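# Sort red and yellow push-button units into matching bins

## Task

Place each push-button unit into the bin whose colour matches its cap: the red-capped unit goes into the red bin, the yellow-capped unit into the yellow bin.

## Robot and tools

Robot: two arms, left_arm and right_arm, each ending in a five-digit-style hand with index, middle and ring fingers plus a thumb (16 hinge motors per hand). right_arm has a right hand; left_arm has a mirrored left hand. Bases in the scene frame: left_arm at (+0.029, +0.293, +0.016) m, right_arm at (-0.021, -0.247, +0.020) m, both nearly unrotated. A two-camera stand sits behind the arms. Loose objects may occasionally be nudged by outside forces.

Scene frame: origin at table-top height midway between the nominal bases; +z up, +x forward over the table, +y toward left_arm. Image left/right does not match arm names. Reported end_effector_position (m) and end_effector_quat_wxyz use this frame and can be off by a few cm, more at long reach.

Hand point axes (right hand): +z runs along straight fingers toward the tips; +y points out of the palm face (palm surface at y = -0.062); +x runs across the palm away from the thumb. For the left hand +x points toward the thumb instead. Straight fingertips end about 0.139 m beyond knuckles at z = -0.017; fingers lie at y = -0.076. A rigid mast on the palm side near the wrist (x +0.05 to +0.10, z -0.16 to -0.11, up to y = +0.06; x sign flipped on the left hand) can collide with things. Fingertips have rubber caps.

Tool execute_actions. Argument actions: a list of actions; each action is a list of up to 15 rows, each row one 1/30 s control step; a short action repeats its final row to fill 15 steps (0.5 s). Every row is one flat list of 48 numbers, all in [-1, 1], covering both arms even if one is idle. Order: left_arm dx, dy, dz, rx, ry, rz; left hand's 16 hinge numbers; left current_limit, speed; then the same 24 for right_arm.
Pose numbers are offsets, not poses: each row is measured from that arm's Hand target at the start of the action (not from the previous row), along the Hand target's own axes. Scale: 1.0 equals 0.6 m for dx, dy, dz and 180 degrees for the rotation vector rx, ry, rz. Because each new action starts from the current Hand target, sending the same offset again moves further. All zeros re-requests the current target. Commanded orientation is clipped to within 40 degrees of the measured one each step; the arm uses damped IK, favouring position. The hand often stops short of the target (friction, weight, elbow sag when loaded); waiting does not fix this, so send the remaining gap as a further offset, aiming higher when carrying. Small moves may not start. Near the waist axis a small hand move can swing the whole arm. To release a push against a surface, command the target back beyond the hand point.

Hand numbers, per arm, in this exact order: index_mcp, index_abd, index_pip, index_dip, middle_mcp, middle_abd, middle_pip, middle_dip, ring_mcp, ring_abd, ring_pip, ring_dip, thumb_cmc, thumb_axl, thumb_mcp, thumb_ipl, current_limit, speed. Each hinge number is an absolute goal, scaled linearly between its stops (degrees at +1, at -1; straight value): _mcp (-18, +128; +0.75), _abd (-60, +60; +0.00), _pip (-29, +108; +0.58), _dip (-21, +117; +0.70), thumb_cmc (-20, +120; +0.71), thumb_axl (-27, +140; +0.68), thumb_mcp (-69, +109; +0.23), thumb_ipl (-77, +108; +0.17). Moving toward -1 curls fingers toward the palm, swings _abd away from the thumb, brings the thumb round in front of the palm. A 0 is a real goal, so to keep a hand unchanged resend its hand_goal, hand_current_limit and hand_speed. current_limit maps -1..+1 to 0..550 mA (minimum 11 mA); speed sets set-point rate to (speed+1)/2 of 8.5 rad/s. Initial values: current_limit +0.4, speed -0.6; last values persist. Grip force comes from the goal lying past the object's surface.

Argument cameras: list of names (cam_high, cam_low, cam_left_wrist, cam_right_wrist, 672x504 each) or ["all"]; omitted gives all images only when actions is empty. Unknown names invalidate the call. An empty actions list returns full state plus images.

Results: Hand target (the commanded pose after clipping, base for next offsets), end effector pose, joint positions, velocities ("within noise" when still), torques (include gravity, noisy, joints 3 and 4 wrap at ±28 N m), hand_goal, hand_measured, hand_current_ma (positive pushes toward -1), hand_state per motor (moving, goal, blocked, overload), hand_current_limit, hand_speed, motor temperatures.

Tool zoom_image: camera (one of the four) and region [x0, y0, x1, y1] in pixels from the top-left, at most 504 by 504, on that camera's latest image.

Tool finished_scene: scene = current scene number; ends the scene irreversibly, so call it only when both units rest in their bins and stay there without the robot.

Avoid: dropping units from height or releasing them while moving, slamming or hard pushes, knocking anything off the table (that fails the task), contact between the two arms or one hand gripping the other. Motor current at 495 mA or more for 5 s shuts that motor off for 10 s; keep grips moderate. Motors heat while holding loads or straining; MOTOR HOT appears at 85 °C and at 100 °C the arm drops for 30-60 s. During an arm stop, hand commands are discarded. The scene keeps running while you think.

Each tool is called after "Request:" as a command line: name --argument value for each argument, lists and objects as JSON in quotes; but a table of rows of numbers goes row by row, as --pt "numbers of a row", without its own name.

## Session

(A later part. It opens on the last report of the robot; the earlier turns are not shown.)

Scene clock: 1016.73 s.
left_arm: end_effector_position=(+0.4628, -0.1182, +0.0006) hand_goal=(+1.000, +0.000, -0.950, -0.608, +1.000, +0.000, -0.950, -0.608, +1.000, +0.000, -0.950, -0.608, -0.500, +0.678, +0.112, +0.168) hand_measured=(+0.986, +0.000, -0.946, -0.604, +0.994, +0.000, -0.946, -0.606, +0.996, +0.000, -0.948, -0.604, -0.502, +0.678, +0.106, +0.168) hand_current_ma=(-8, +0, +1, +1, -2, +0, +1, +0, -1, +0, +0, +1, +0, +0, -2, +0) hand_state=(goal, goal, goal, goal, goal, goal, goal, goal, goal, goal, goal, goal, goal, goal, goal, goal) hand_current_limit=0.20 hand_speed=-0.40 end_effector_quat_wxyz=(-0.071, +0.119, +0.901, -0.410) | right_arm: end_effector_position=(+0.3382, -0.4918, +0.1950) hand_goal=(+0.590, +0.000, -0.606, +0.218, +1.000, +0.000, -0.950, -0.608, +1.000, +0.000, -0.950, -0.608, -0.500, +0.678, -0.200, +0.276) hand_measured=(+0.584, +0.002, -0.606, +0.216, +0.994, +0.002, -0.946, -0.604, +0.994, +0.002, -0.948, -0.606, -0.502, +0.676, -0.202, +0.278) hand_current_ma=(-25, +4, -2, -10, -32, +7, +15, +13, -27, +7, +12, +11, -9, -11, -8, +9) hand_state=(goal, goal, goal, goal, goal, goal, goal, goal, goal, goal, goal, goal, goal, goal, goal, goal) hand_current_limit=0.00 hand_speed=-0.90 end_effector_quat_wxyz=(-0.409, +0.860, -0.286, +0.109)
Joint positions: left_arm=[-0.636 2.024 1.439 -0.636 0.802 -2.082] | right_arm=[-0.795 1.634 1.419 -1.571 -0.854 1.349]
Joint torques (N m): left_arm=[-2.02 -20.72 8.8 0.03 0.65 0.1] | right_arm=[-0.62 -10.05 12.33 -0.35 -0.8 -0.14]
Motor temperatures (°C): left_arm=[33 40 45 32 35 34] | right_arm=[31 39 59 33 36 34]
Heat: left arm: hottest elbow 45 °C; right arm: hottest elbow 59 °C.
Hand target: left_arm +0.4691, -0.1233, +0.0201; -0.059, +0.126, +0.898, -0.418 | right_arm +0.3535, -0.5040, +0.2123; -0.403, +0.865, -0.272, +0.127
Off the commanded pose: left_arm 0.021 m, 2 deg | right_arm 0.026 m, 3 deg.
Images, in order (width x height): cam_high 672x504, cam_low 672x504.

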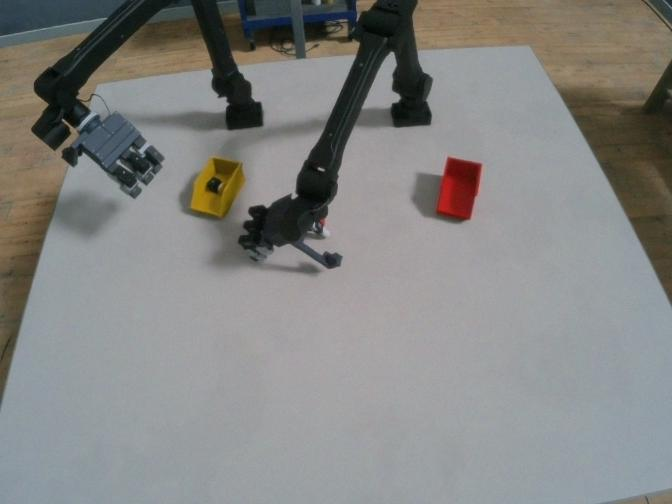

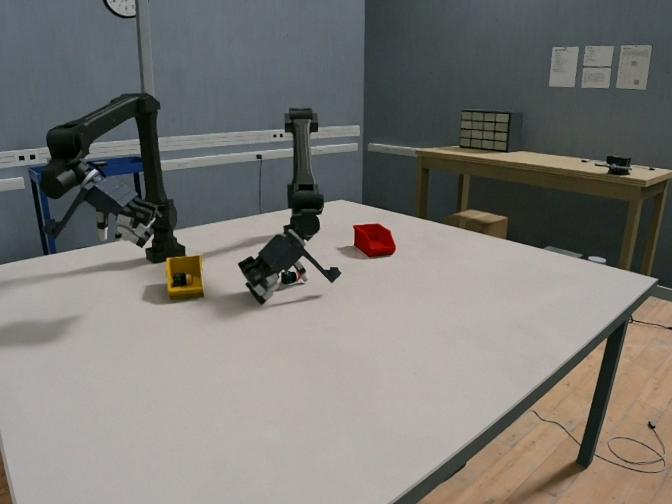

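Request:
execute_actions --actions '[[[0,-0.0153,-0.0129,0,0,0,1,0,-0.95,-0.609,1,0,-0.95,-0.609,1,0,-0.95,-0.609,-0.5,0.678,0.112,0.168,0.2,-0.4,0,0,0,0,0,0,0.59,0,-0.606,0.217,1,0,-0.95,-0.609,1,0,-0.95,-0.609,-0.5,0.678,-0.2,0.276,0,-0.9]],[[0.028,-0.0052,0.0062,0,0,0,1,0,-0.95,-0.609,1,0,-0.95,-0.609,1,0,-0.95,-0.609,-0.5,0.678,0.112,0.168,0.2,-0.4,0,0,0,0,0,0,0.59,0,-0.606,0.217,1,0,-0.95,-0.609,1,0,-0.95,-0.609,-0.5,0.678,-0.2,0.276,0,-0.9]],[[0.028,-0.0052,0.0062,0,0,0,1,0,-0.95,-0.609,1,0,-0.95,-0.609,1,0,-0.95,-0.609,-0.5,0.678,0.112,0.168,0.2,-0.4,0,0,0,0,0,0,0.59,0,-0.606,0.217,1,0,-0.95,-0.609,1,0,-0.95,-0.609,-0.5,0.678,-0.2,0.276,0,-0.9]]]' --cameras '["cam_high","cam_low"]'

Request:
zoom_image --camera "cam_high" --region '[280, 180, 360, 260]'

Request:
zoom_image --camera "cam_low" --region '[250, 220, 330, 300]'

Scene clock: 1037.20 s.
left_arm: end_effector_position=(+0.4282, -0.1181, +0.0176) hand_goal=(+1.000, +0.000, -0.950, -0.608, +1.000, +0.000, -0.950, -0.608, +1.000, +0.000, -0.950, -0.608, -0.500, +0.678, +0.112, +0.168) hand_measured=(+0.986, +0.000, -0.946, -0.604, +0.994, +0.000, -0.946, -0.606, +0.996, +0.000, -0.948, -0.604, -0.502, +0.678, +0.108, +0.168) hand_current_ma=(-8, +0, +1, +1, -2, +0, +1, +0, -1, +0, +0, +1, +0, +0, -1, +0) hand_state=(goal, goal, goal, goal, goal, goal, goal, goal, goal, goal, goal, goal, goal, goal, goal, goal) hand_current_limit=0.20 hand_speed=-0.40 end_effector_quat_wxyz=(-0.081, +0.133, +0.900, -0.408) | right_arm: end_effector_position=(+0.3382, -0.4918, +0.1950) hand_goal=(+0.590, +0.000, -0.606, +0.218, +1.000, +0.000, -0.950, -0.608, +1.000, +0.000, -0.950, -0.608, -0.500, +0.678, -0.200, +0.276) hand_measured=(+0.584, +0.002, -0.606, +0.216, +0.994, +0.002, -0.946, -0.604, +0.994, +0.002, -0.948, -0.606, -0.502, +0.676, -0.202, +0.278) hand_current_ma=(-25, +4, -2, -10, -32, +7, +15, +13, -27, +7, +12, +11, -9, -11, -8, +9) hand_state=(goal, goal, goal, goal, goal, goal, goal, goal, goal, goal, goal, goal, goal, goal, goal, goal) hand_current_limit=0.00 hand_speed=-0.90 end_effector_quat_wxyz=(-0.409, +0.860, -0.286, +0.109)
Joint positions: left_arm=[-0.672 1.948 1.367 -0.646 0.802 -2.083] | right_arm=[-0.795 1.634 1.419 -1.571 -0.854 1.349]
Joint torques (N m): left_arm=[-2.55 -20.07 7.42 1.33 0.45 -0.06] | right_arm=[-0.73 -9.93 12.29 -0.42 -0.82 -0.16]
Motor temperatures (°C): left_arm=[33 41 44 31 35 34] | right_arm=[31 39 59 33 36 34]
Heat: left arm: hottest elbow 44 °C; right arm: hottest elbow 59 °C.
Hand target: left_arm +0.4342, -0.1234, +0.0322; -0.059, +0.126, +0.898, -0.418 | right_arm +0.3535, -0.5040, +0.2123; -0.403, +0.865, -0.272, +0.127
Off the commanded pose: left_arm 0.017 m, 3 deg | right_arm 0.026 m, 3 deg.
joint sent to its limit (left arm) — joint 6 (wrist roll), lower limit. The joint targets are off in position, not in orientation.
Images, in order (width x height): cam_high 672x504, cam_low 672x504.

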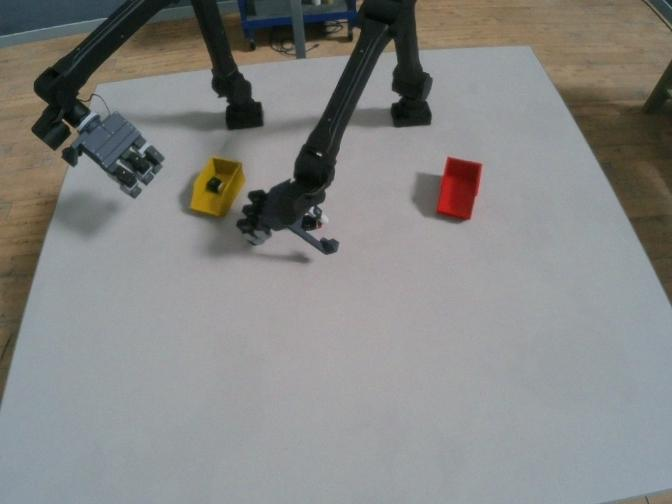

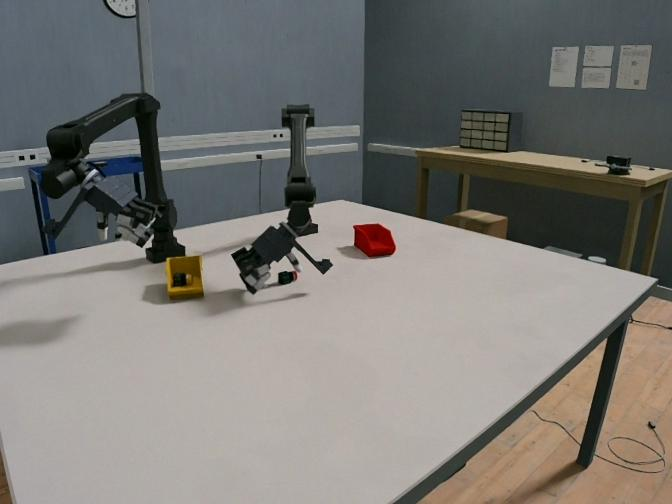

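Scaled by 6.300 from the camera's 672x504 image, which has a finer 960x720 frame.

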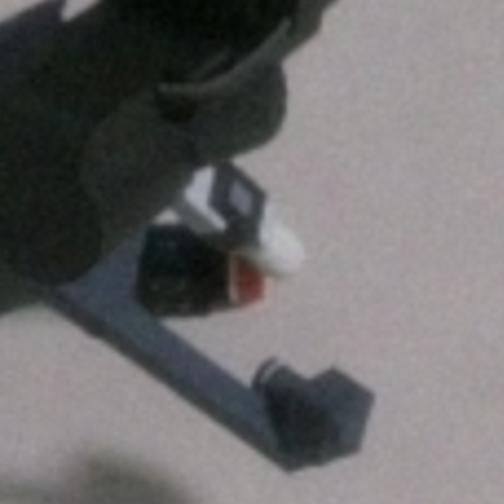

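Scaled by 6.300 from the camera's 672x504 image, which has a finer 960x720 frame.

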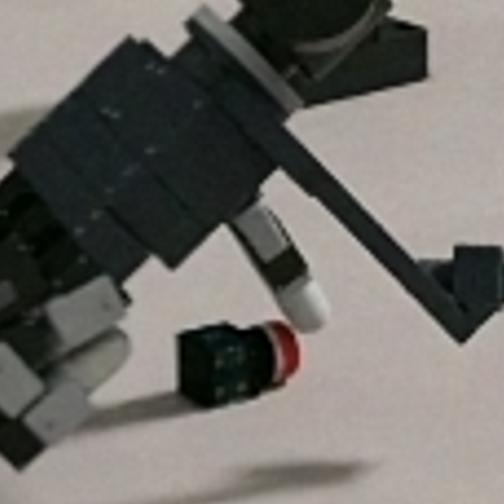

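Request:
execute_actions --actions '[[[0,-0.0549,-0.0461,0,0,0,1,0,-0.95,-0.609,1,0,-0.95,-0.609,1,0,-0.95,-0.609,-0.5,0.678,0.112,0.168,0.2,-0.4,0,0,0,0,0,0,0.59,0,-0.606,0.217,1,0,-0.95,-0.609,1,0,-0.95,-0.609,-0.5,0.678,-0.2,0.276,0,-0.9]],[[-0.05,0.0044,0.0078,0,0,0,1,0,-0.95,-0.609,1,0,-0.95,-0.609,1,0,-0.95,-0.609,-0.5,0.678,0.112,0.168,0.2,-0.4,0,0,0,0,0,0,0.59,0,-0.606,0.217,1,0,-0.95,-0.609,1,0,-0.95,-0.609,-0.5,0.678,-0.2,0.276,0,-0.9]],[[-0.05,0.0044,0.0078,0,0,0,1,0,-0.95,-0.609,1,0,-0.95,-0.609,1,0,-0.95,-0.609,-0.5,0.678,0.112,0.168,0.2,-0.4,0,0,0,0,0,0,0.59,0,-0.606,0.217,1,0,-0.95,-0.609,1,0,-0.95,-0.609,-0.5,0.678,-0.2,0.276,0,-0.9]]]' --cameras '["cam_high","cam_low"]'

Request:
zoom_image --camera "cam_high" --region '[280, 180, 360, 260]'

Request:
zoom_image --camera "cam_low" --region '[250, 220, 330, 300]'

Scene clock: 1076.23 s.
left_arm: end_effector_position=(+0.4780, -0.1325, +0.0581) hand_goal=(+1.000, +0.000, -0.950, -0.608, +1.000, +0.000, -0.950, -0.608, +1.000, +0.000, -0.950, -0.608, -0.500, +0.678, +0.112, +0.168) hand_measured=(+0.986, +0.000, -0.946, -0.604, +0.994, +0.000, -0.946, -0.606, +0.996, +0.000, -0.948, -0.604, -0.502, +0.678, +0.108, +0.168) hand_current_ma=(-7, +0, +1, +1, -2, +0, +1, +0, -1, +0, +0, +1, +0, +0, -1, +0) hand_state=(goal, goal, goal, goal, goal, goal, goal, goal, goal, goal, goal, goal, goal, goal, goal, goal) hand_current_limit=0.20 hand_speed=-0.40 end_effector_quat_wxyz=(-0.065, +0.122, +0.900, -0.413) | right_arm: end_effector_position=(+0.3382, -0.4918, +0.1950) hand_goal=(+0.590, +0.000, -0.606, +0.218, +1.000, +0.000, -0.950, -0.608, +1.000, +0.000, -0.950, -0.608, -0.500, +0.678, -0.200, +0.276) hand_measured=(+0.584, +0.002, -0.606, +0.216, +0.994, +0.002, -0.946, -0.604, +0.994, +0.002, -0.948, -0.606, -0.502, +0.676, -0.202, +0.278) hand_current_ma=(-25, +4, -2, -10, -32, +7, +15, +13, -27, +7, +12, +11, -9, -11, -8, +9) hand_state=(goal, goal, goal, goal, goal, goal, goal, goal, goal, goal, goal, goal, goal, goal, goal, goal) hand_current_limit=0.00 hand_speed=-0.90 end_effector_quat_wxyz=(-0.409, +0.860, -0.286, +0.109)
Joint positions: left_arm=[-0.641 1.99 1.554 -0.768 0.8 -2.085] | right_arm=[-0.795 1.634 1.419 -1.571 -0.854 1.349]
Joint torques (N m): left_arm=[-1.73 -17.85 12.18 -0.06 0.6 0.03] | right_arm=[-0.73 -9.88 12.26 -0.39 -0.83 -0.15]
Motor temperatures (°C): left_arm=[33 40 43 32 35 34] | right_arm=[31 39 59 33 36 34]
Heat: left arm: hottest elbow 43 °C; right arm: hottest elbow 59 °C.
Hand target: left_arm +0.4909, -0.1436, +0.0650; -0.059, +0.126, +0.898, -0.418 | right_arm +0.3535, -0.5040, +0.2123; -0.403, +0.865, -0.272, +0.127
Off the commanded pose: left_arm 0.018 m, 1 deg | right_arm 0.026 m, 3 deg.
Images, in order (width x height): cam_high 672x504, cam_low 672x504.

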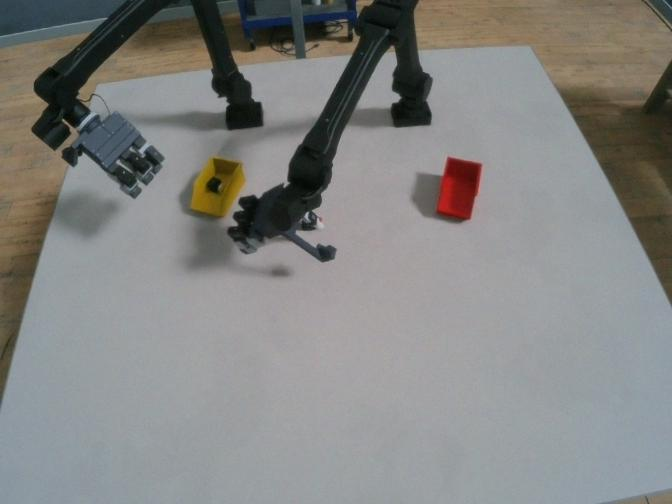

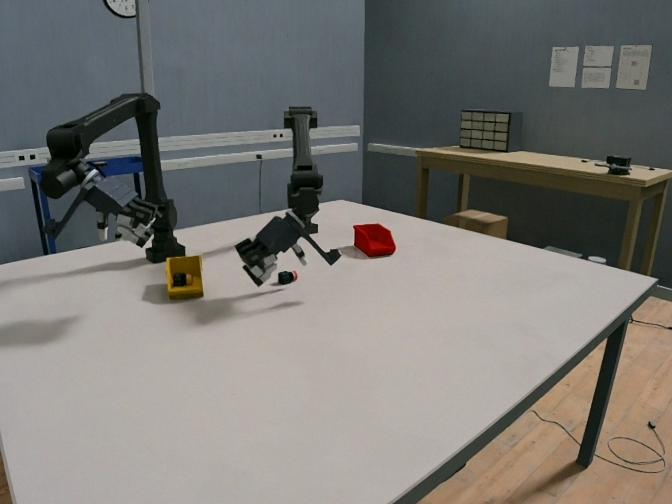

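Scaled by 6.300 from the camera's 672x504 image, which has a finer 960x720 frame.

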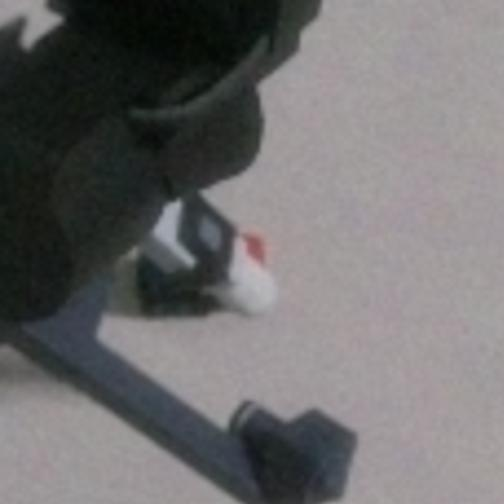

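Scaled by 6.300 from the camera's 672x504 image, which has a finer 960x720 frame.

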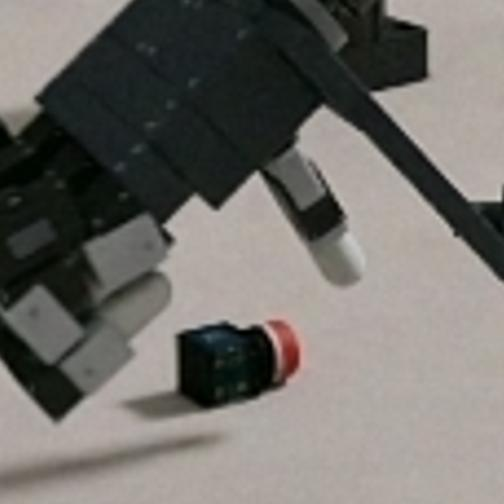

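Request:
execute_actions --actions '[[[-0.0027,0.0271,0.0274,0,0,0,1,0,-0.95,-0.609,1,0,-0.95,-0.609,1,0,-0.95,-0.609,-0.5,0.678,0.112,0.168,0.2,-0.4,0,0,0,0,0,0,0.59,0,-0.606,0.217,1,0,-0.95,-0.609,1,0,-0.95,-0.609,-0.5,0.678,-0.2,0.276,0,-0.9]],[[-0.0027,0.0271,0.0274,0,0,0,1,0,-0.95,-0.609,1,0,-0.95,-0.609,1,0,-0.95,-0.609,-0.5,0.678,0.112,0.168,0.2,-0.4,0,0,0,0,0,0,0.59,0,-0.606,0.217,1,0,-0.95,-0.609,1,0,-0.95,-0.609,-0.5,0.678,-0.2,0.276,0,-0.9]],[[0.0265,-0.0048,0.0058,0,0,0,1,0,-0.95,-0.609,1,0,-0.95,-0.609,1,0,-0.95,-0.609,-0.5,0.678,0.112,0.168,0.2,-0.4,0,0,0,0,0,0,0.59,0,-0.606,0.217,1,0,-0.95,-0.609,1,0,-0.95,-0.609,-0.5,0.678,-0.2,0.276,0,-0.9]],[[0.0265,-0.006,0.0048,0,0,0,1,0,-0.95,-0.609,1,0,-0.95,-0.609,1,0,-0.95,-0.609,-0.5,0.678,0.112,0.168,0.2,-0.4,0,0,0,0,0,0,0.59,0,-0.606,0.217,1,0,-0.95,-0.609,1,0,-0.95,-0.609,-0.5,0.678,-0.2,0.276,0,-0.9]]]' --cameras '["cam_high","cam_low"]'

Request:
zoom_image --camera "cam_high" --region '[280, 180, 360, 260]'

Request:
zoom_image --camera "cam_low" --region '[250, 220, 330, 300]'

Scene clock: 1095.20 s.
left_arm: end_effector_position=(+0.4526, -0.1425, +0.0038) hand_goal=(+1.000, +0.000, -0.950, -0.608, +1.000, +0.000, -0.950, -0.608, +1.000, +0.000, -0.950, -0.608, -0.500, +0.678, +0.112, +0.168) hand_measured=(+0.986, +0.000, -0.946, -0.604, +0.994, +0.000, -0.946, -0.606, +0.996, +0.000, -0.948, -0.604, -0.502, +0.678, +0.108, +0.168) hand_current_ma=(-7, +0, +1, +1, -2, +0, +1, +0, -1, +0, +0, +1, +0, +0, -1, +0) hand_state=(goal, goal, goal, goal, goal, goal, goal, goal, goal, goal, goal, goal, goal, goal, goal, goal) hand_current_limit=0.20 hand_speed=-0.40 end_effector_quat_wxyz=(-0.083, +0.135, +0.900, -0.406) | right_arm: end_effector_position=(+0.3382, -0.4918, +0.1950) hand_goal=(+0.590, +0.000, -0.606, +0.218, +1.000, +0.000, -0.950, -0.608, +1.000, +0.000, -0.950, -0.608, -0.500, +0.678, -0.200, +0.276) hand_measured=(+0.584, +0.002, -0.606, +0.216, +0.994, +0.002, -0.946, -0.604, +0.994, +0.002, -0.948, -0.606, -0.502, +0.676, -0.202, +0.278) hand_current_ma=(-25, +4, -2, -10, -32, +7, +15, +13, -27, +7, +12, +11, -9, -11, -8, +9) hand_state=(goal, goal, goal, goal, goal, goal, goal, goal, goal, goal, goal, goal, goal, goal, goal, goal) hand_current_limit=0.00 hand_speed=-0.90 end_effector_quat_wxyz=(-0.409, +0.860, -0.286, +0.109)
Joint positions: left_arm=[-0.679 2.045 1.487 -0.67 0.8 -2.085] | right_arm=[-0.795 1.634 1.419 -1.571 -0.854 1.349]
Joint torques (N m): left_arm=[-1.79 -21.07 7.72 1.26 0.45 -0.08] | right_arm=[-0.67 -9.93 12.31 -0.42 -0.84 -0.16]
Motor temperatures (°C): left_arm=[33 40 46 31 35 34] | right_arm=[31 39 60 33 36 34]
Heat: left arm: hottest elbow 46 °C; right arm: hottest elbow 60 °C.
Hand target: left_arm +0.4597, -0.1485, +0.0199; -0.059, +0.126, +0.898, -0.418 | right_arm +0.3535, -0.5040, +0.2123; -0.403, +0.865, -0.272, +0.127
Off the commanded pose: left_arm 0.019 m, 3 deg | right_arm 0.026 m, 3 deg.
joint sent to its limit (left arm) — joint 6 (wrist roll), lower limit. The joint targets are off in position, not in orientation.
Images, in order (width x height): cam_high 672x504, cam_low 672x504.

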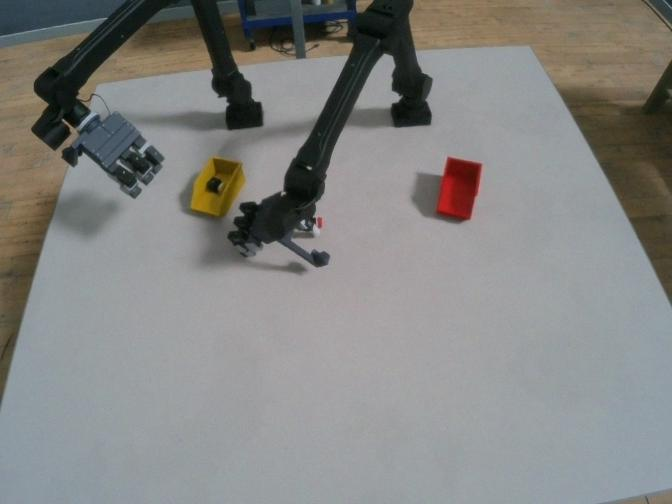

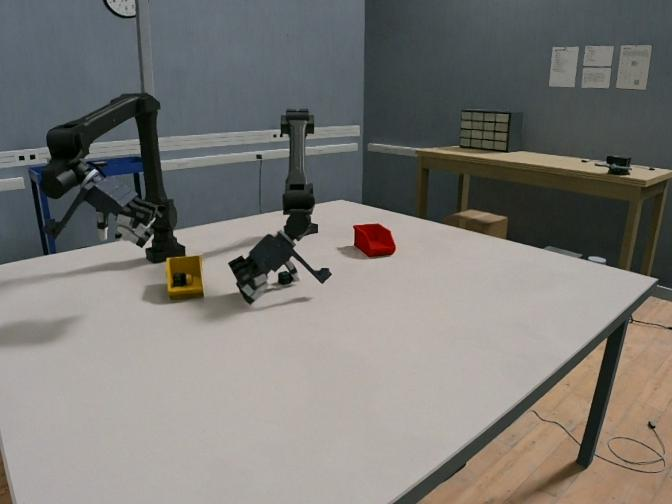

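Scaled by 6.300 from the camera's 672x504 image, which has a finer 960x720 frame.

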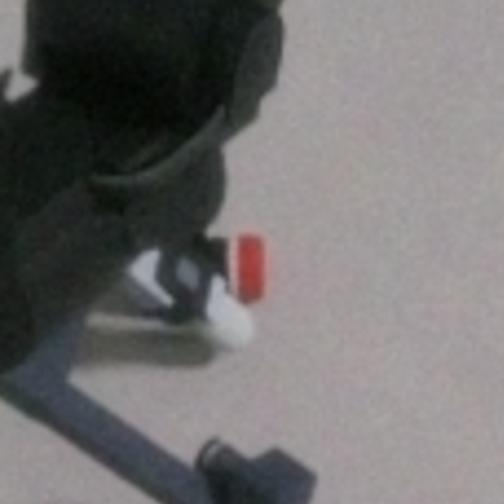

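Scaled by 6.300 from the camera's 672x504 image, which has a finer 960x720 frame.

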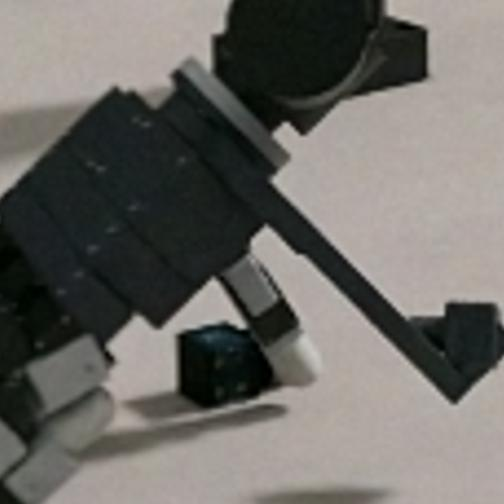

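Request:
execute_actions --actions '[[[0.0275,-0.0067,0.0001,0,0,0,1,0,-0.95,-0.609,1,0,-0.95,-0.609,1,0,-0.95,-0.609,-0.5,0.678,0.112,0.168,0.2,-0.4,0,0,0,0,0,0,0.59,0,-0.606,0.217,1,0,-0.95,-0.609,1,0,-0.95,-0.609,-0.5,0.678,-0.2,0.276,0,-0.9]],[[0.0275,-0.0067,0.0001,0,0,0,1,0,-0.95,-0.609,1,0,-0.95,-0.609,1,0,-0.95,-0.609,-0.5,0.678,0.112,0.168,0.2,-0.4,0,0,0,0,0,0,0.59,0,-0.606,0.217,1,0,-0.95,-0.609,1,0,-0.95,-0.609,-0.5,0.678,-0.2,0.276,0,-0.9]]]' --cameras '["cam_high","cam_low"]'

Request:
zoom_image --camera "cam_high" --region '[280, 180, 360, 260]'

Request:
zoom_image --camera "cam_low" --region '[250, 220, 330, 300]'

Scene clock: 1114.90 s.
left_arm: end_effector_position=(+0.4213, -0.1386, +0.0123) hand_goal=(+1.000, +0.000, -0.950, -0.608, +1.000, +0.000, -0.950, -0.608, +1.000, +0.000, -0.950, -0.608, -0.500, +0.678, +0.112, +0.168) hand_measured=(+0.986, +0.000, -0.946, -0.604, +0.994, +0.000, -0.946, -0.606, +0.996, +0.000, -0.948, -0.604, -0.502, +0.678, +0.110, +0.168) hand_current_ma=(-7, +0, +1, +1, -2, +0, +1, +0, -1, +0, +0, +1, +0, +0, -1, +0) hand_state=(goal, goal, goal, goal, goal, goal, goal, goal, goal, goal, goal, goal, goal, goal, goal, goal) hand_current_limit=0.20 hand_speed=-0.40 end_effector_quat_wxyz=(-0.087, +0.148, +0.898, -0.405) | right_arm: end_effector_position=(+0.3382, -0.4918, +0.1950) hand_goal=(+0.590, +0.000, -0.606, +0.218, +1.000, +0.000, -0.950, -0.608, +1.000, +0.000, -0.950, -0.608, -0.500, +0.678, -0.200, +0.276) hand_measured=(+0.584, +0.002, -0.606, +0.216, +0.994, +0.002, -0.946, -0.604, +0.994, +0.002, -0.948, -0.606, -0.502, +0.676, -0.202, +0.278) hand_current_ma=(-25, +4, -2, -10, -32, +7, +15, +13, -27, +7, +12, +11, -9, -11, -8, +9) hand_state=(goal, goal, goal, goal, goal, goal, goal, goal, goal, goal, goal, goal, goal, goal, goal, goal) hand_current_limit=0.00 hand_speed=-0.90 end_effector_quat_wxyz=(-0.409, +0.860, -0.286, +0.109)
Joint positions: left_arm=[-0.709 1.977 1.4 -0.647 0.797 -2.085] | right_arm=[-0.795 1.634 1.419 -1.571 -0.854 1.349]
Joint torques (N m): left_arm=[-2.2 -19.9 7.41 1.22 0.44 -0.08] | right_arm=[-0.91 -9.93 12.31 -0.36 -0.82 -0.15]
Motor temperatures (°C): left_arm=[33 43 45 32 35 34] | right_arm=[31 39 60 33 36 34]
Heat: left arm: hottest elbow 45 °C; right arm: hottest elbow 60 °C.
Hand target: left_arm +0.4265, -0.1445, +0.0260; -0.059, +0.126, +0.898, -0.418 | right_arm +0.3535, -0.5040, +0.2123; -0.403, +0.865, -0.272, +0.127
Off the commanded pose: left_arm 0.016 m, 4 deg | right_arm 0.026 m, 3 deg.
joint sent to its limit (left arm) — joint 6 (wrist roll), lower limit. The joint targets are off in position and orientation.
Images, in order (width x height): cam_high 672x504, cam_low 672x504.

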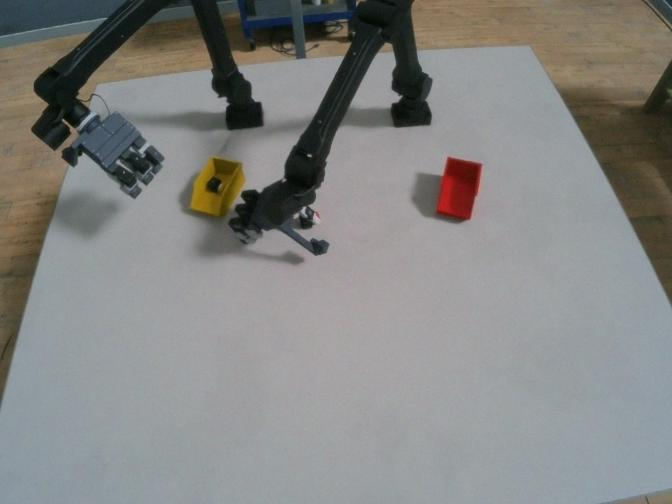

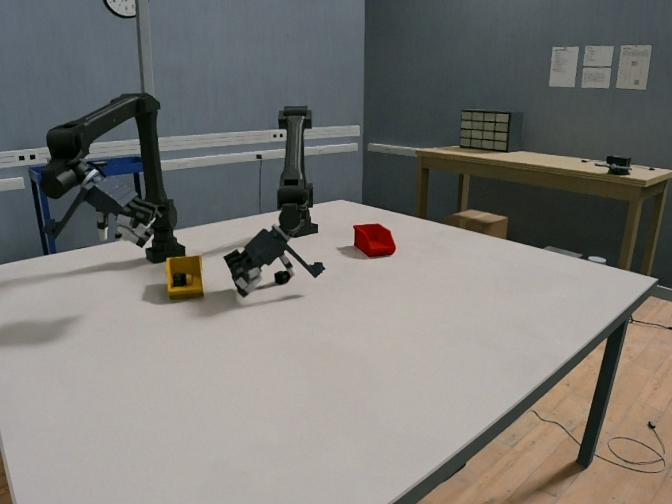

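Scaled by 6.300 from the camera's 672x504 image, which has a finer 960x720 frame.

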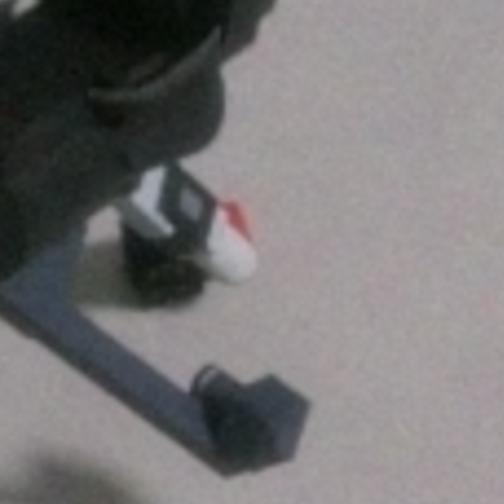

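Scaled by 6.300 from the camera's 672x504 image, which has a finer 960x720 frame.

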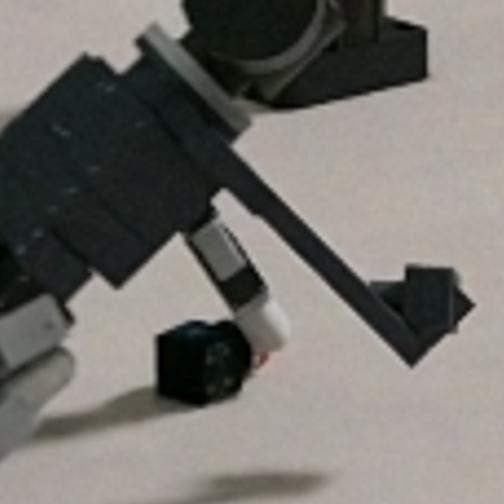

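Request:
execute_actions --actions '[[[-0.032,0.0035,-0.008,0,0,0,1,0,-0.95,-0.609,1,0,-0.95,-0.609,1,0,-0.95,-0.609,-0.5,0.678,0.112,0.168,0.2,-0.4,0,0,0,0,0,0,0.59,0,-0.606,0.217,1,0,-0.95,-0.609,1,0,-0.95,-0.609,-0.5,0.678,-0.2,0.276,0,-0.9]],[[0,-0.0549,-0.0461,0,0,0,1,0,-0.95,-0.609,1,0,-0.95,-0.609,1,0,-0.95,-0.609,-0.5,0.678,0.112,0.168,0.2,-0.4,0,0,0,0,0,0,0.59,0,-0.606,0.217,1,0,-0.95,-0.609,1,0,-0.95,-0.609,-0.5,0.678,-0.2,0.276,0,-0.9]],[[0,-0.0549,-0.0461,0,0,0,1,0,-0.95,-0.609,1,0,-0.95,-0.609,1,0,-0.95,-0.609,-0.5,0.678,0.112,0.168,0.2,-0.4,0,0,0,0,0,0,0.59,0,-0.606,0.217,1,0,-0.95,-0.609,1,0,-0.95,-0.609,-0.5,0.678,-0.2,0.276,0,-0.9]]]' --cameras '["cam_high","cam_low"]'

Request:
zoom_image --camera "cam_high" --region '[280, 180, 360, 260]'

Request:
zoom_image --camera "cam_low" --region '[250, 220, 330, 300]'

Scene clock: 1160.80 s.
left_arm: end_effector_position=(+0.4339, -0.1351, +0.0904) hand_goal=(+1.000, +0.000, -0.950, -0.608, +1.000, +0.000, -0.950, -0.608, +1.000, +0.000, -0.950, -0.608, -0.500, +0.678, +0.112, +0.168) hand_measured=(+0.986, +0.000, -0.946, -0.604, +0.994, +0.000, -0.946, -0.606, +0.996, +0.000, -0.948, -0.604, -0.502, +0.678, +0.110, +0.168) hand_current_ma=(-7, +0, +1, +1, -2, +0, +1, +0, -1, +0, +0, +1, +0, +0, -1, +0) hand_state=(goal, goal, goal, goal, goal, goal, goal, goal, goal, goal, goal, goal, goal, goal, goal, goal) hand_current_limit=0.20 hand_speed=-0.40 end_effector_quat_wxyz=(-0.082, +0.141, +0.899, -0.406) | right_arm: end_effector_position=(+0.3382, -0.4918, +0.1950) hand_goal=(+0.590, +0.000, -0.606, +0.218, +1.000, +0.000, -0.950, -0.608, +1.000, +0.000, -0.950, -0.608, -0.500, +0.678, -0.200, +0.276) hand_measured=(+0.584, +0.002, -0.606, +0.216, +0.994, +0.002, -0.946, -0.604, +0.994, +0.002, -0.948, -0.606, -0.502, +0.676, -0.202, +0.278) hand_current_ma=(-25, +4, -2, -10, -32, +7, +15, +13, -27, +7, +12, +11, -9, -11, -8, +9) hand_state=(goal, goal, goal, goal, goal, goal, goal, goal, goal, goal, goal, goal, goal, goal, goal, goal) hand_current_limit=0.00 hand_speed=-0.90 end_effector_quat_wxyz=(-0.409, +0.860, -0.286, +0.109)
Joint positions: left_arm=[-0.69 1.895 1.499 -0.827 0.797 -2.085] | right_arm=[-0.795 1.634 1.419 -1.571 -0.854 1.349]
Joint torques (N m): left_arm=[-0.97 -18.96 11.82 0.09 0.45 -0.05] | right_arm=[-0.85 -9.99 12.37 -0.35 -0.81 -0.14]
Motor temperatures (°C): left_arm=[33 44 44 32 35 34] | right_arm=[31 39 60 33 36 34]
Heat: left arm: hottest shoulder 44 °C; right arm: hottest elbow 60 °C.
Hand target: left_arm +0.4465, -0.1449, +0.1135; -0.059, +0.126, +0.898, -0.418 | right_arm +0.3535, -0.5040, +0.2123; -0.403, +0.865, -0.272, +0.127
Off the commanded pose: left_arm 0.028 m, 3 deg | right_arm 0.026 m, 3 deg.
joint sent to its limit (left arm) — joint 6 (wrist roll), lower limit. The joint targets are off in position, not in orientation.
Images, in order (width x height): cam_high 672x504, cam_low 672x504.

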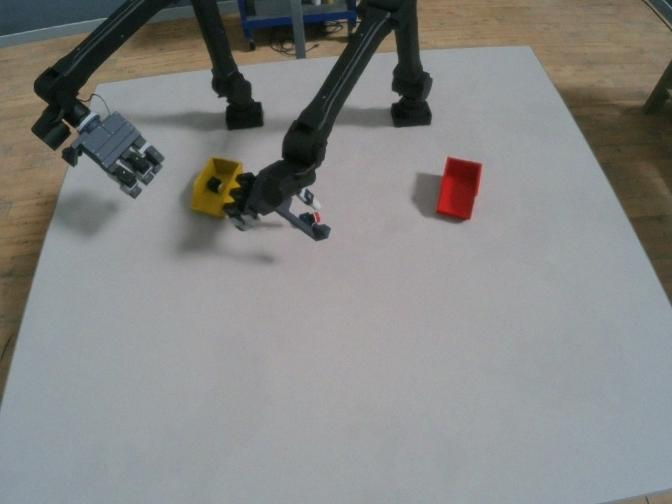

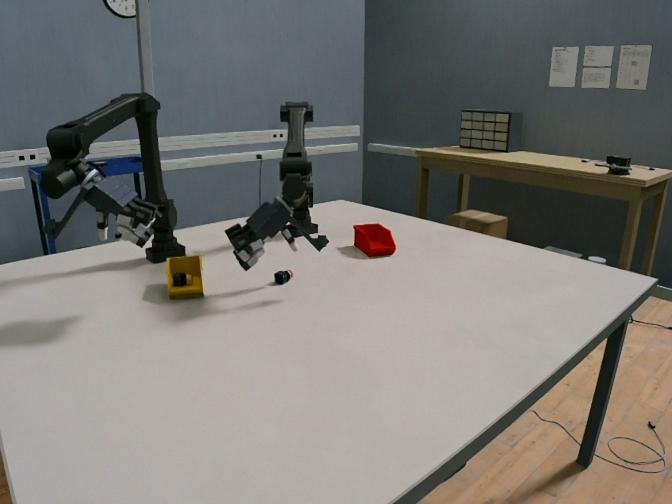

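Scaled by 6.300 from the camera's 672x504 image, which has a finer 960x720 frame.

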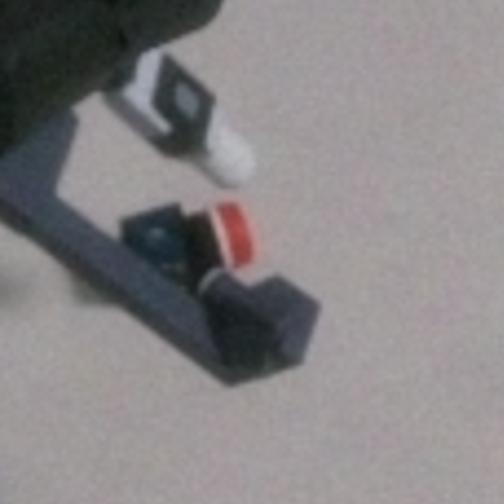

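Scaled by 6.300 from the camera's 672x504 image, which has a finer 960x720 frame.

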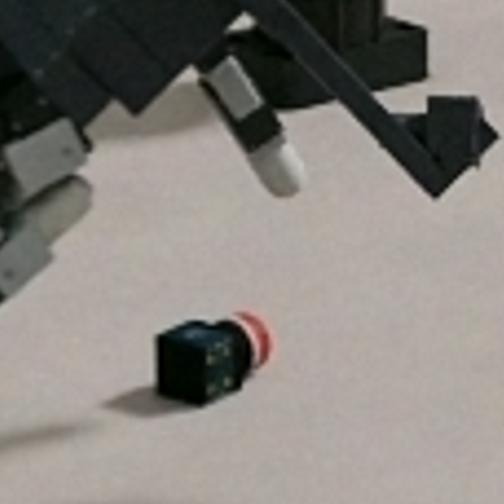

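Request:
execute_actions --actions '[[[0,0,0,-0.0066,0.045,0.0413,0.863,0,-0.752,0.246,1,0,-0.95,-0.609,1,0,-0.95,-0.609,-0.5,0.678,-0.09,0.276,0.2,-0.4,0,0,0,0,0,0,0.59,0,-0.606,0.217,1,0,-0.95,-0.609,1,0,-0.95,-0.609,-0.5,0.678,-0.2,0.276,0,-0.9]],[[0,0,0,-0.0066,0.045,0.0413,0.863,0,-0.752,0.246,1,0,-0.95,-0.609,1,0,-0.95,-0.609,-0.5,0.678,-0.09,0.276,0.2,-0.4,0,0,0,0,0,0,0.59,0,-0.606,0.217,1,0,-0.95,-0.609,1,0,-0.95,-0.609,-0.5,0.678,-0.2,0.276,0,-0.9]],[[0,0,0,-0.0066,0.045,0.0413,0.863,0,-0.752,0.246,1,0,-0.95,-0.609,1,0,-0.95,-0.609,-0.5,0.678,-0.09,0.276,0.2,-0.4,0,0,0,0,0,0,0.59,0,-0.606,0.217,1,0,-0.95,-0.609,1,0,-0.95,-0.609,-0.5,0.678,-0.2,0.276,0,-0.9]],[[0,0,0,-0.0066,0.045,0.0413,0.863,0,-0.752,0.246,1,0,-0.95,-0.609,1,0,-0.95,-0.609,-0.5,0.678,-0.09,0.276,0.2,-0.4,0,0,0,0,0,0,0.59,0,-0.606,0.217,1,0,-0.95,-0.609,1,0,-0.95,-0.609,-0.5,0.678,-0.2,0.276,0,-0.9]],[[0.066,0.0177,0.0141,0,0,0,0.863,0,-0.752,0.246,1,0,-0.95,-0.609,1,0,-0.95,-0.609,-0.5,0.678,-0.09,0.276,0.2,-0.4,0,0,0,0,0,0,0.59,0,-0.606,0.217,1,0,-0.95,-0.609,1,0,-0.95,-0.609,-0.5,0.678,-0.2,0.276,0,-0.9]]]' --cameras '["cam_high","cam_low","cam_left_wrist"]'

Request:
zoom_image --camera "cam_high" --region '[280, 180, 360, 260]'

Request:
zoom_image --camera "cam_low" --region '[250, 220, 330, 300]'

Scene clock: 1227.63 s.
left_arm: end_effector_position=(+0.4240, -0.1075, +0.0875) hand_goal=(+0.864, +0.000, -0.752, +0.246, +1.000, +0.000, -0.950, -0.608, +1.000, +0.000, -0.950, -0.608, -0.500, +0.678, -0.090, +0.276) hand_measured=(+0.860, +0.000, -0.754, +0.244, +0.994, +0.000, -0.946, -0.606, +0.996, +0.000, -0.948, -0.604, -0.502, +0.678, -0.090, +0.274) hand_current_ma=(-1, +0, +0, +0, -2, +0, +1, +0, -1, +0, +0, +1, +0, +0, +0, -1) hand_state=(goal, goal, goal, goal, goal, goal, goal, goal, goal, goal, goal, goal, goal, goal, goal, goal) hand_current_limit=0.20 hand_speed=-0.40 end_effector_quat_wxyz=(-0.209, +0.452, +0.803, -0.328) | right_arm: end_effector_position=(+0.3382, -0.4918, +0.1950) hand_goal=(+0.590, +0.000, -0.606, +0.218, +1.000, +0.000, -0.950, -0.608, +1.000, +0.000, -0.950, -0.608, -0.500, +0.678, -0.200, +0.276) hand_measured=(+0.584, +0.002, -0.606, +0.216, +0.994, +0.002, -0.946, -0.604, +0.994, +0.002, -0.948, -0.606, -0.502, +0.676, -0.202, +0.278) hand_current_ma=(-25, +4, -2, -10, -32, +7, +15, +13, -27, +7, +12, +11, -9, -11, -8, +9) hand_state=(goal, goal, goal, goal, goal, goal, goal, goal, goal, goal, goal, goal, goal, goal, goal, goal) hand_current_limit=0.00 hand_speed=-0.90 end_effector_quat_wxyz=(-0.409, +0.860, -0.286, +0.109)
Joint positions: left_arm=[-0.715 2.089 1.812 -1.656 0.728 -1.106] | right_arm=[-0.795 1.634 1.419 -1.571 -0.854 1.349]
Joint torques (N m): left_arm=[-0.26 -21.77 7.28 -0.31 0.42 0.15] | right_arm=[-0.97 -10.05 12.27 -0.36 -0.81 -0.15]
Motor temperatures (°C): left_arm=[33 42 49 31 35 34] | right_arm=[31 39 61 33 36 34]
Heat: left arm: hottest elbow 49 °C; right arm: hottest elbow 61 °C.
Hand target: left_arm +0.4280, -0.1099, +0.1000; -0.192, +0.461, +0.800, -0.332 | right_arm +0.3535, -0.5040, +0.2123; -0.403, +0.865, -0.272, +0.127
Off the commanded pose: left_arm 0.013 m, 2 deg | right_arm 0.026 m, 3 deg.
Images, in order (width x height): cam_high 672x504, cam_low 672x504, cam_left_wrist 672x504.

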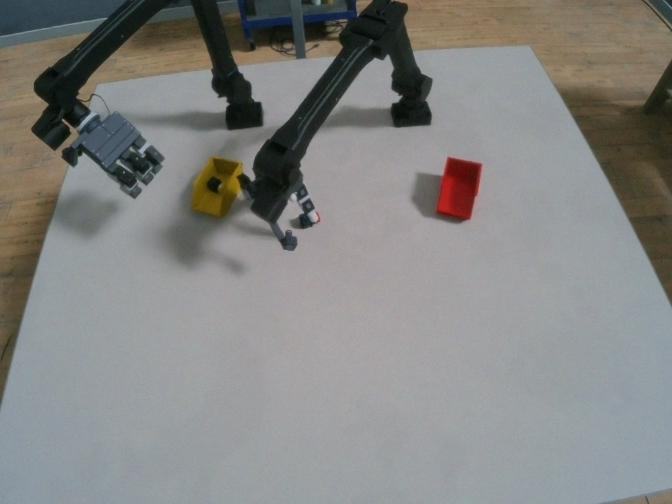

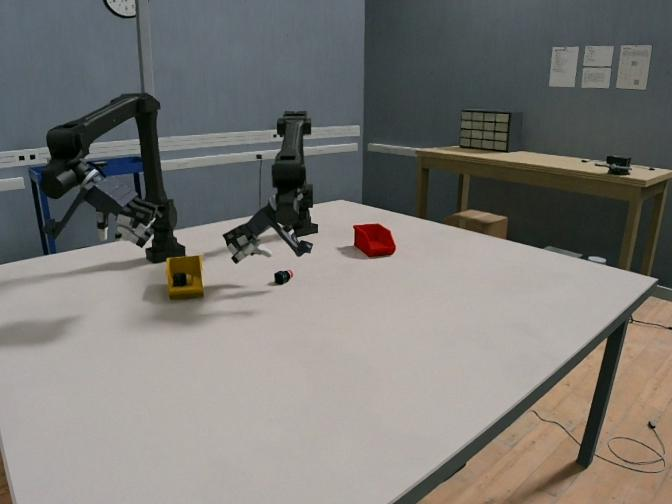

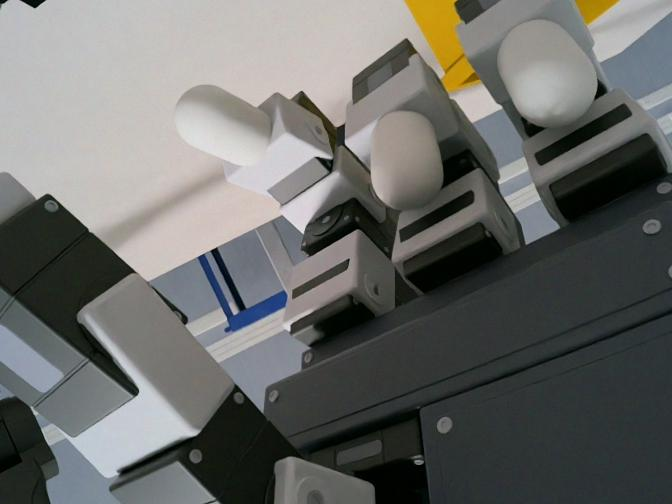

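Scaled by 6.300 from the camera's 672x504 image, which has a finer 960x720 frame.

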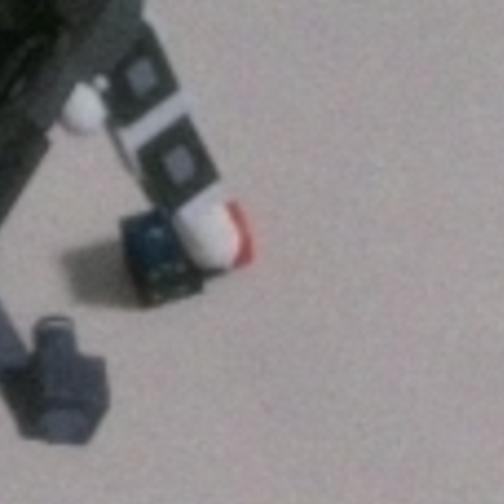

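Scaled by 6.300 from the camera's 672x504 image, which has a finer 960x720 frame.

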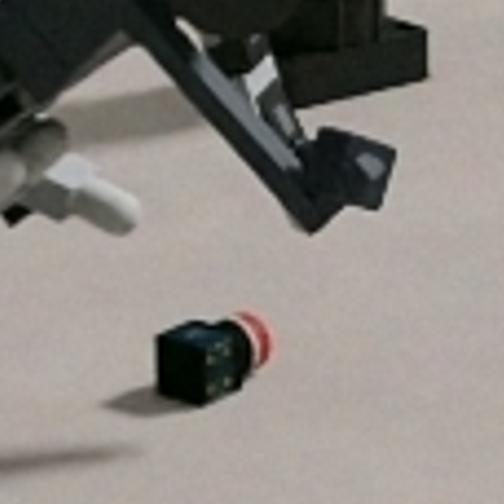

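Request:
execute_actions --actions '[[[0.0032,0.0214,0.0292,0,0,0,0.863,0,-0.752,0.246,1,0,-0.95,-0.609,1,0,-0.95,-0.609,-0.5,0.678,-0.09,0.276,0.2,-0.4,0,0,0,0,0,0,0.59,0,-0.606,0.217,1,0,-0.95,-0.609,1,0,-0.95,-0.609,-0.5,0.678,-0.2,0.276,0,-0.9]],[[0.0032,0.0214,0.0292,0,0,0,0.863,0,-0.752,0.246,1,0,-0.95,-0.609,1,0,-0.95,-0.609,-0.5,0.678,-0.09,0.276,0.2,-0.4,0,0,0,0,0,0,0.59,0,-0.606,0.217,1,0,-0.95,-0.609,1,0,-0.95,-0.609,-0.5,0.678,-0.2,0.276,0,-0.9]]]' --cameras '["cam_high","cam_low","cam_left_wrist"]'

Request:
zoom_image --camera "cam_high" --region '[280, 180, 360, 260]'

Request:
zoom_image --camera "cam_low" --region '[250, 220, 330, 300]'

Scene clock: 1261.93 s.
left_arm: end_effector_position=(+0.4210, -0.1050, +0.0565) hand_goal=(+0.864, +0.000, -0.752, +0.246, +1.000, +0.000, -0.950, -0.608, +1.000, +0.000, -0.950, -0.608, -0.500, +0.678, -0.090, +0.276) hand_measured=(+0.860, +0.000, -0.754, +0.244, +0.994, +0.000, -0.946, -0.606, +0.996, +0.000, -0.948, -0.604, -0.502, +0.678, -0.090, +0.274) hand_current_ma=(-1, +0, +0, +0, -2, +0, +1, +0, -1, +0, +0, +1, +0, +0, +0, -1) hand_state=(goal, goal, goal, goal, goal, goal, goal, goal, goal, goal, goal, goal, goal, goal, goal, goal) hand_current_limit=0.20 hand_speed=-0.40 end_effector_quat_wxyz=(-0.196, +0.458, +0.802, -0.331) | right_arm: end_effector_position=(+0.3382, -0.4918, +0.1950) hand_goal=(+0.590, +0.000, -0.606, +0.218, +1.000, +0.000, -0.950, -0.608, +1.000, +0.000, -0.950, -0.608, -0.500, +0.678, -0.200, +0.276) hand_measured=(+0.584, +0.002, -0.606, +0.216, +0.994, +0.002, -0.946, -0.604, +0.994, +0.002, -0.948, -0.606, -0.502, +0.676, -0.202, +0.278) hand_current_ma=(-25, +4, -2, -10, -32, +7, +15, +13, -27, +7, +12, +11, -9, -11, -8, +9) hand_state=(goal, goal, goal, goal, goal, goal, goal, goal, goal, goal, goal, goal, goal, goal, goal, goal) hand_current_limit=0.00 hand_speed=-0.90 end_effector_quat_wxyz=(-0.409, +0.860, -0.286, +0.109)
Joint positions: left_arm=[-0.715 2.085 1.725 -1.545 0.728 -1.106] | right_arm=[-0.795 1.634 1.419 -1.571 -0.854 1.349]
Joint torques (N m): left_arm=[-1.79 -19.08 6.91 -0.13 0.53 0.02] | right_arm=[-0.79 -9.88 12.33 -0.32 -0.81 -0.14]
Motor temperatures (°C): left_arm=[33 42 45 31 35 34] | right_arm=[31 39 61 33 36 34]
Heat: left arm: hottest elbow 45 °C; right arm: hottest elbow 61 °C.
Hand target: left_arm +0.4203, -0.1099, +0.0571; -0.192, +0.461, +0.800, -0.332 | right_arm +0.3535, -0.5040, +0.2123; -0.403, +0.865, -0.272, +0.127
Off the commanded pose: left_arm 0.005 m, 1 deg | right_arm 0.026 m, 3 deg.
Images, in order (width x height): cam_high 672x504, cam_low 672x504, cam_left_wrist 672x504.

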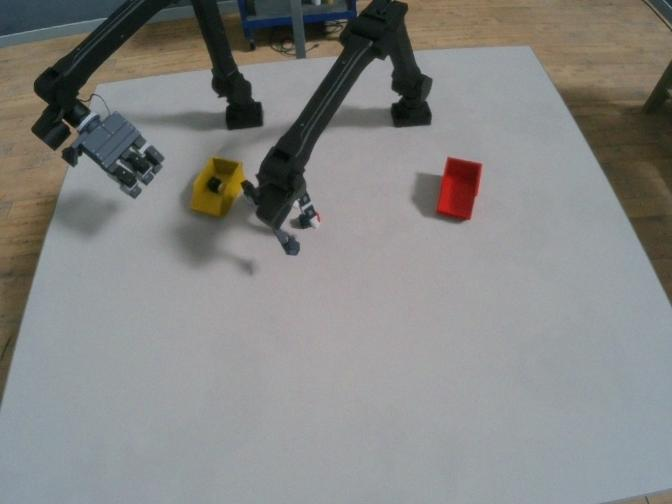

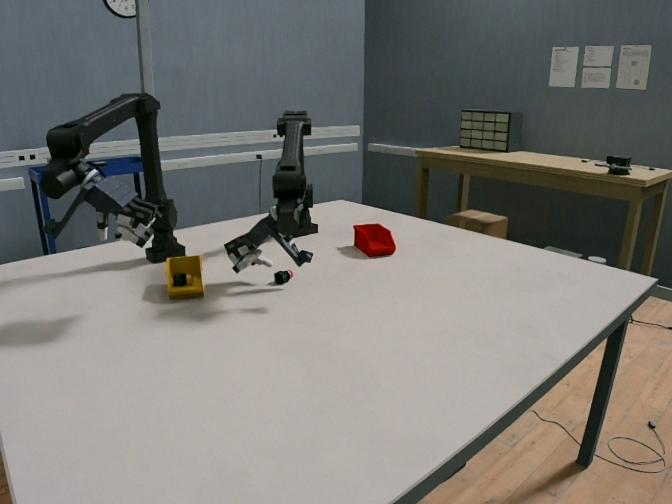

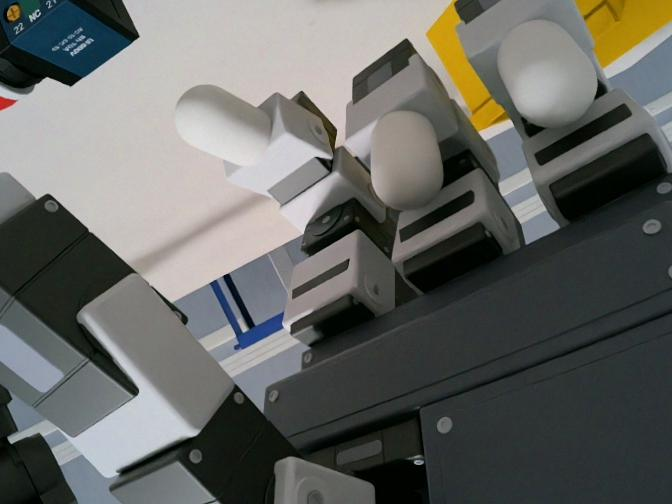

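Scaled by 6.300 from the camera's 672x504 image, which has a finer 960x720 frame.

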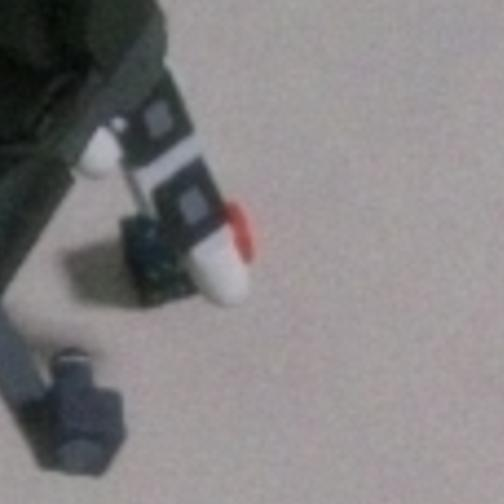

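Scaled by 6.300 from the camera's 672x504 image, which has a finer 960x720 frame.

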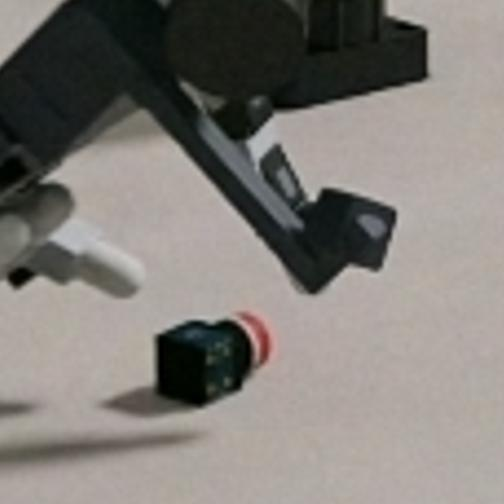

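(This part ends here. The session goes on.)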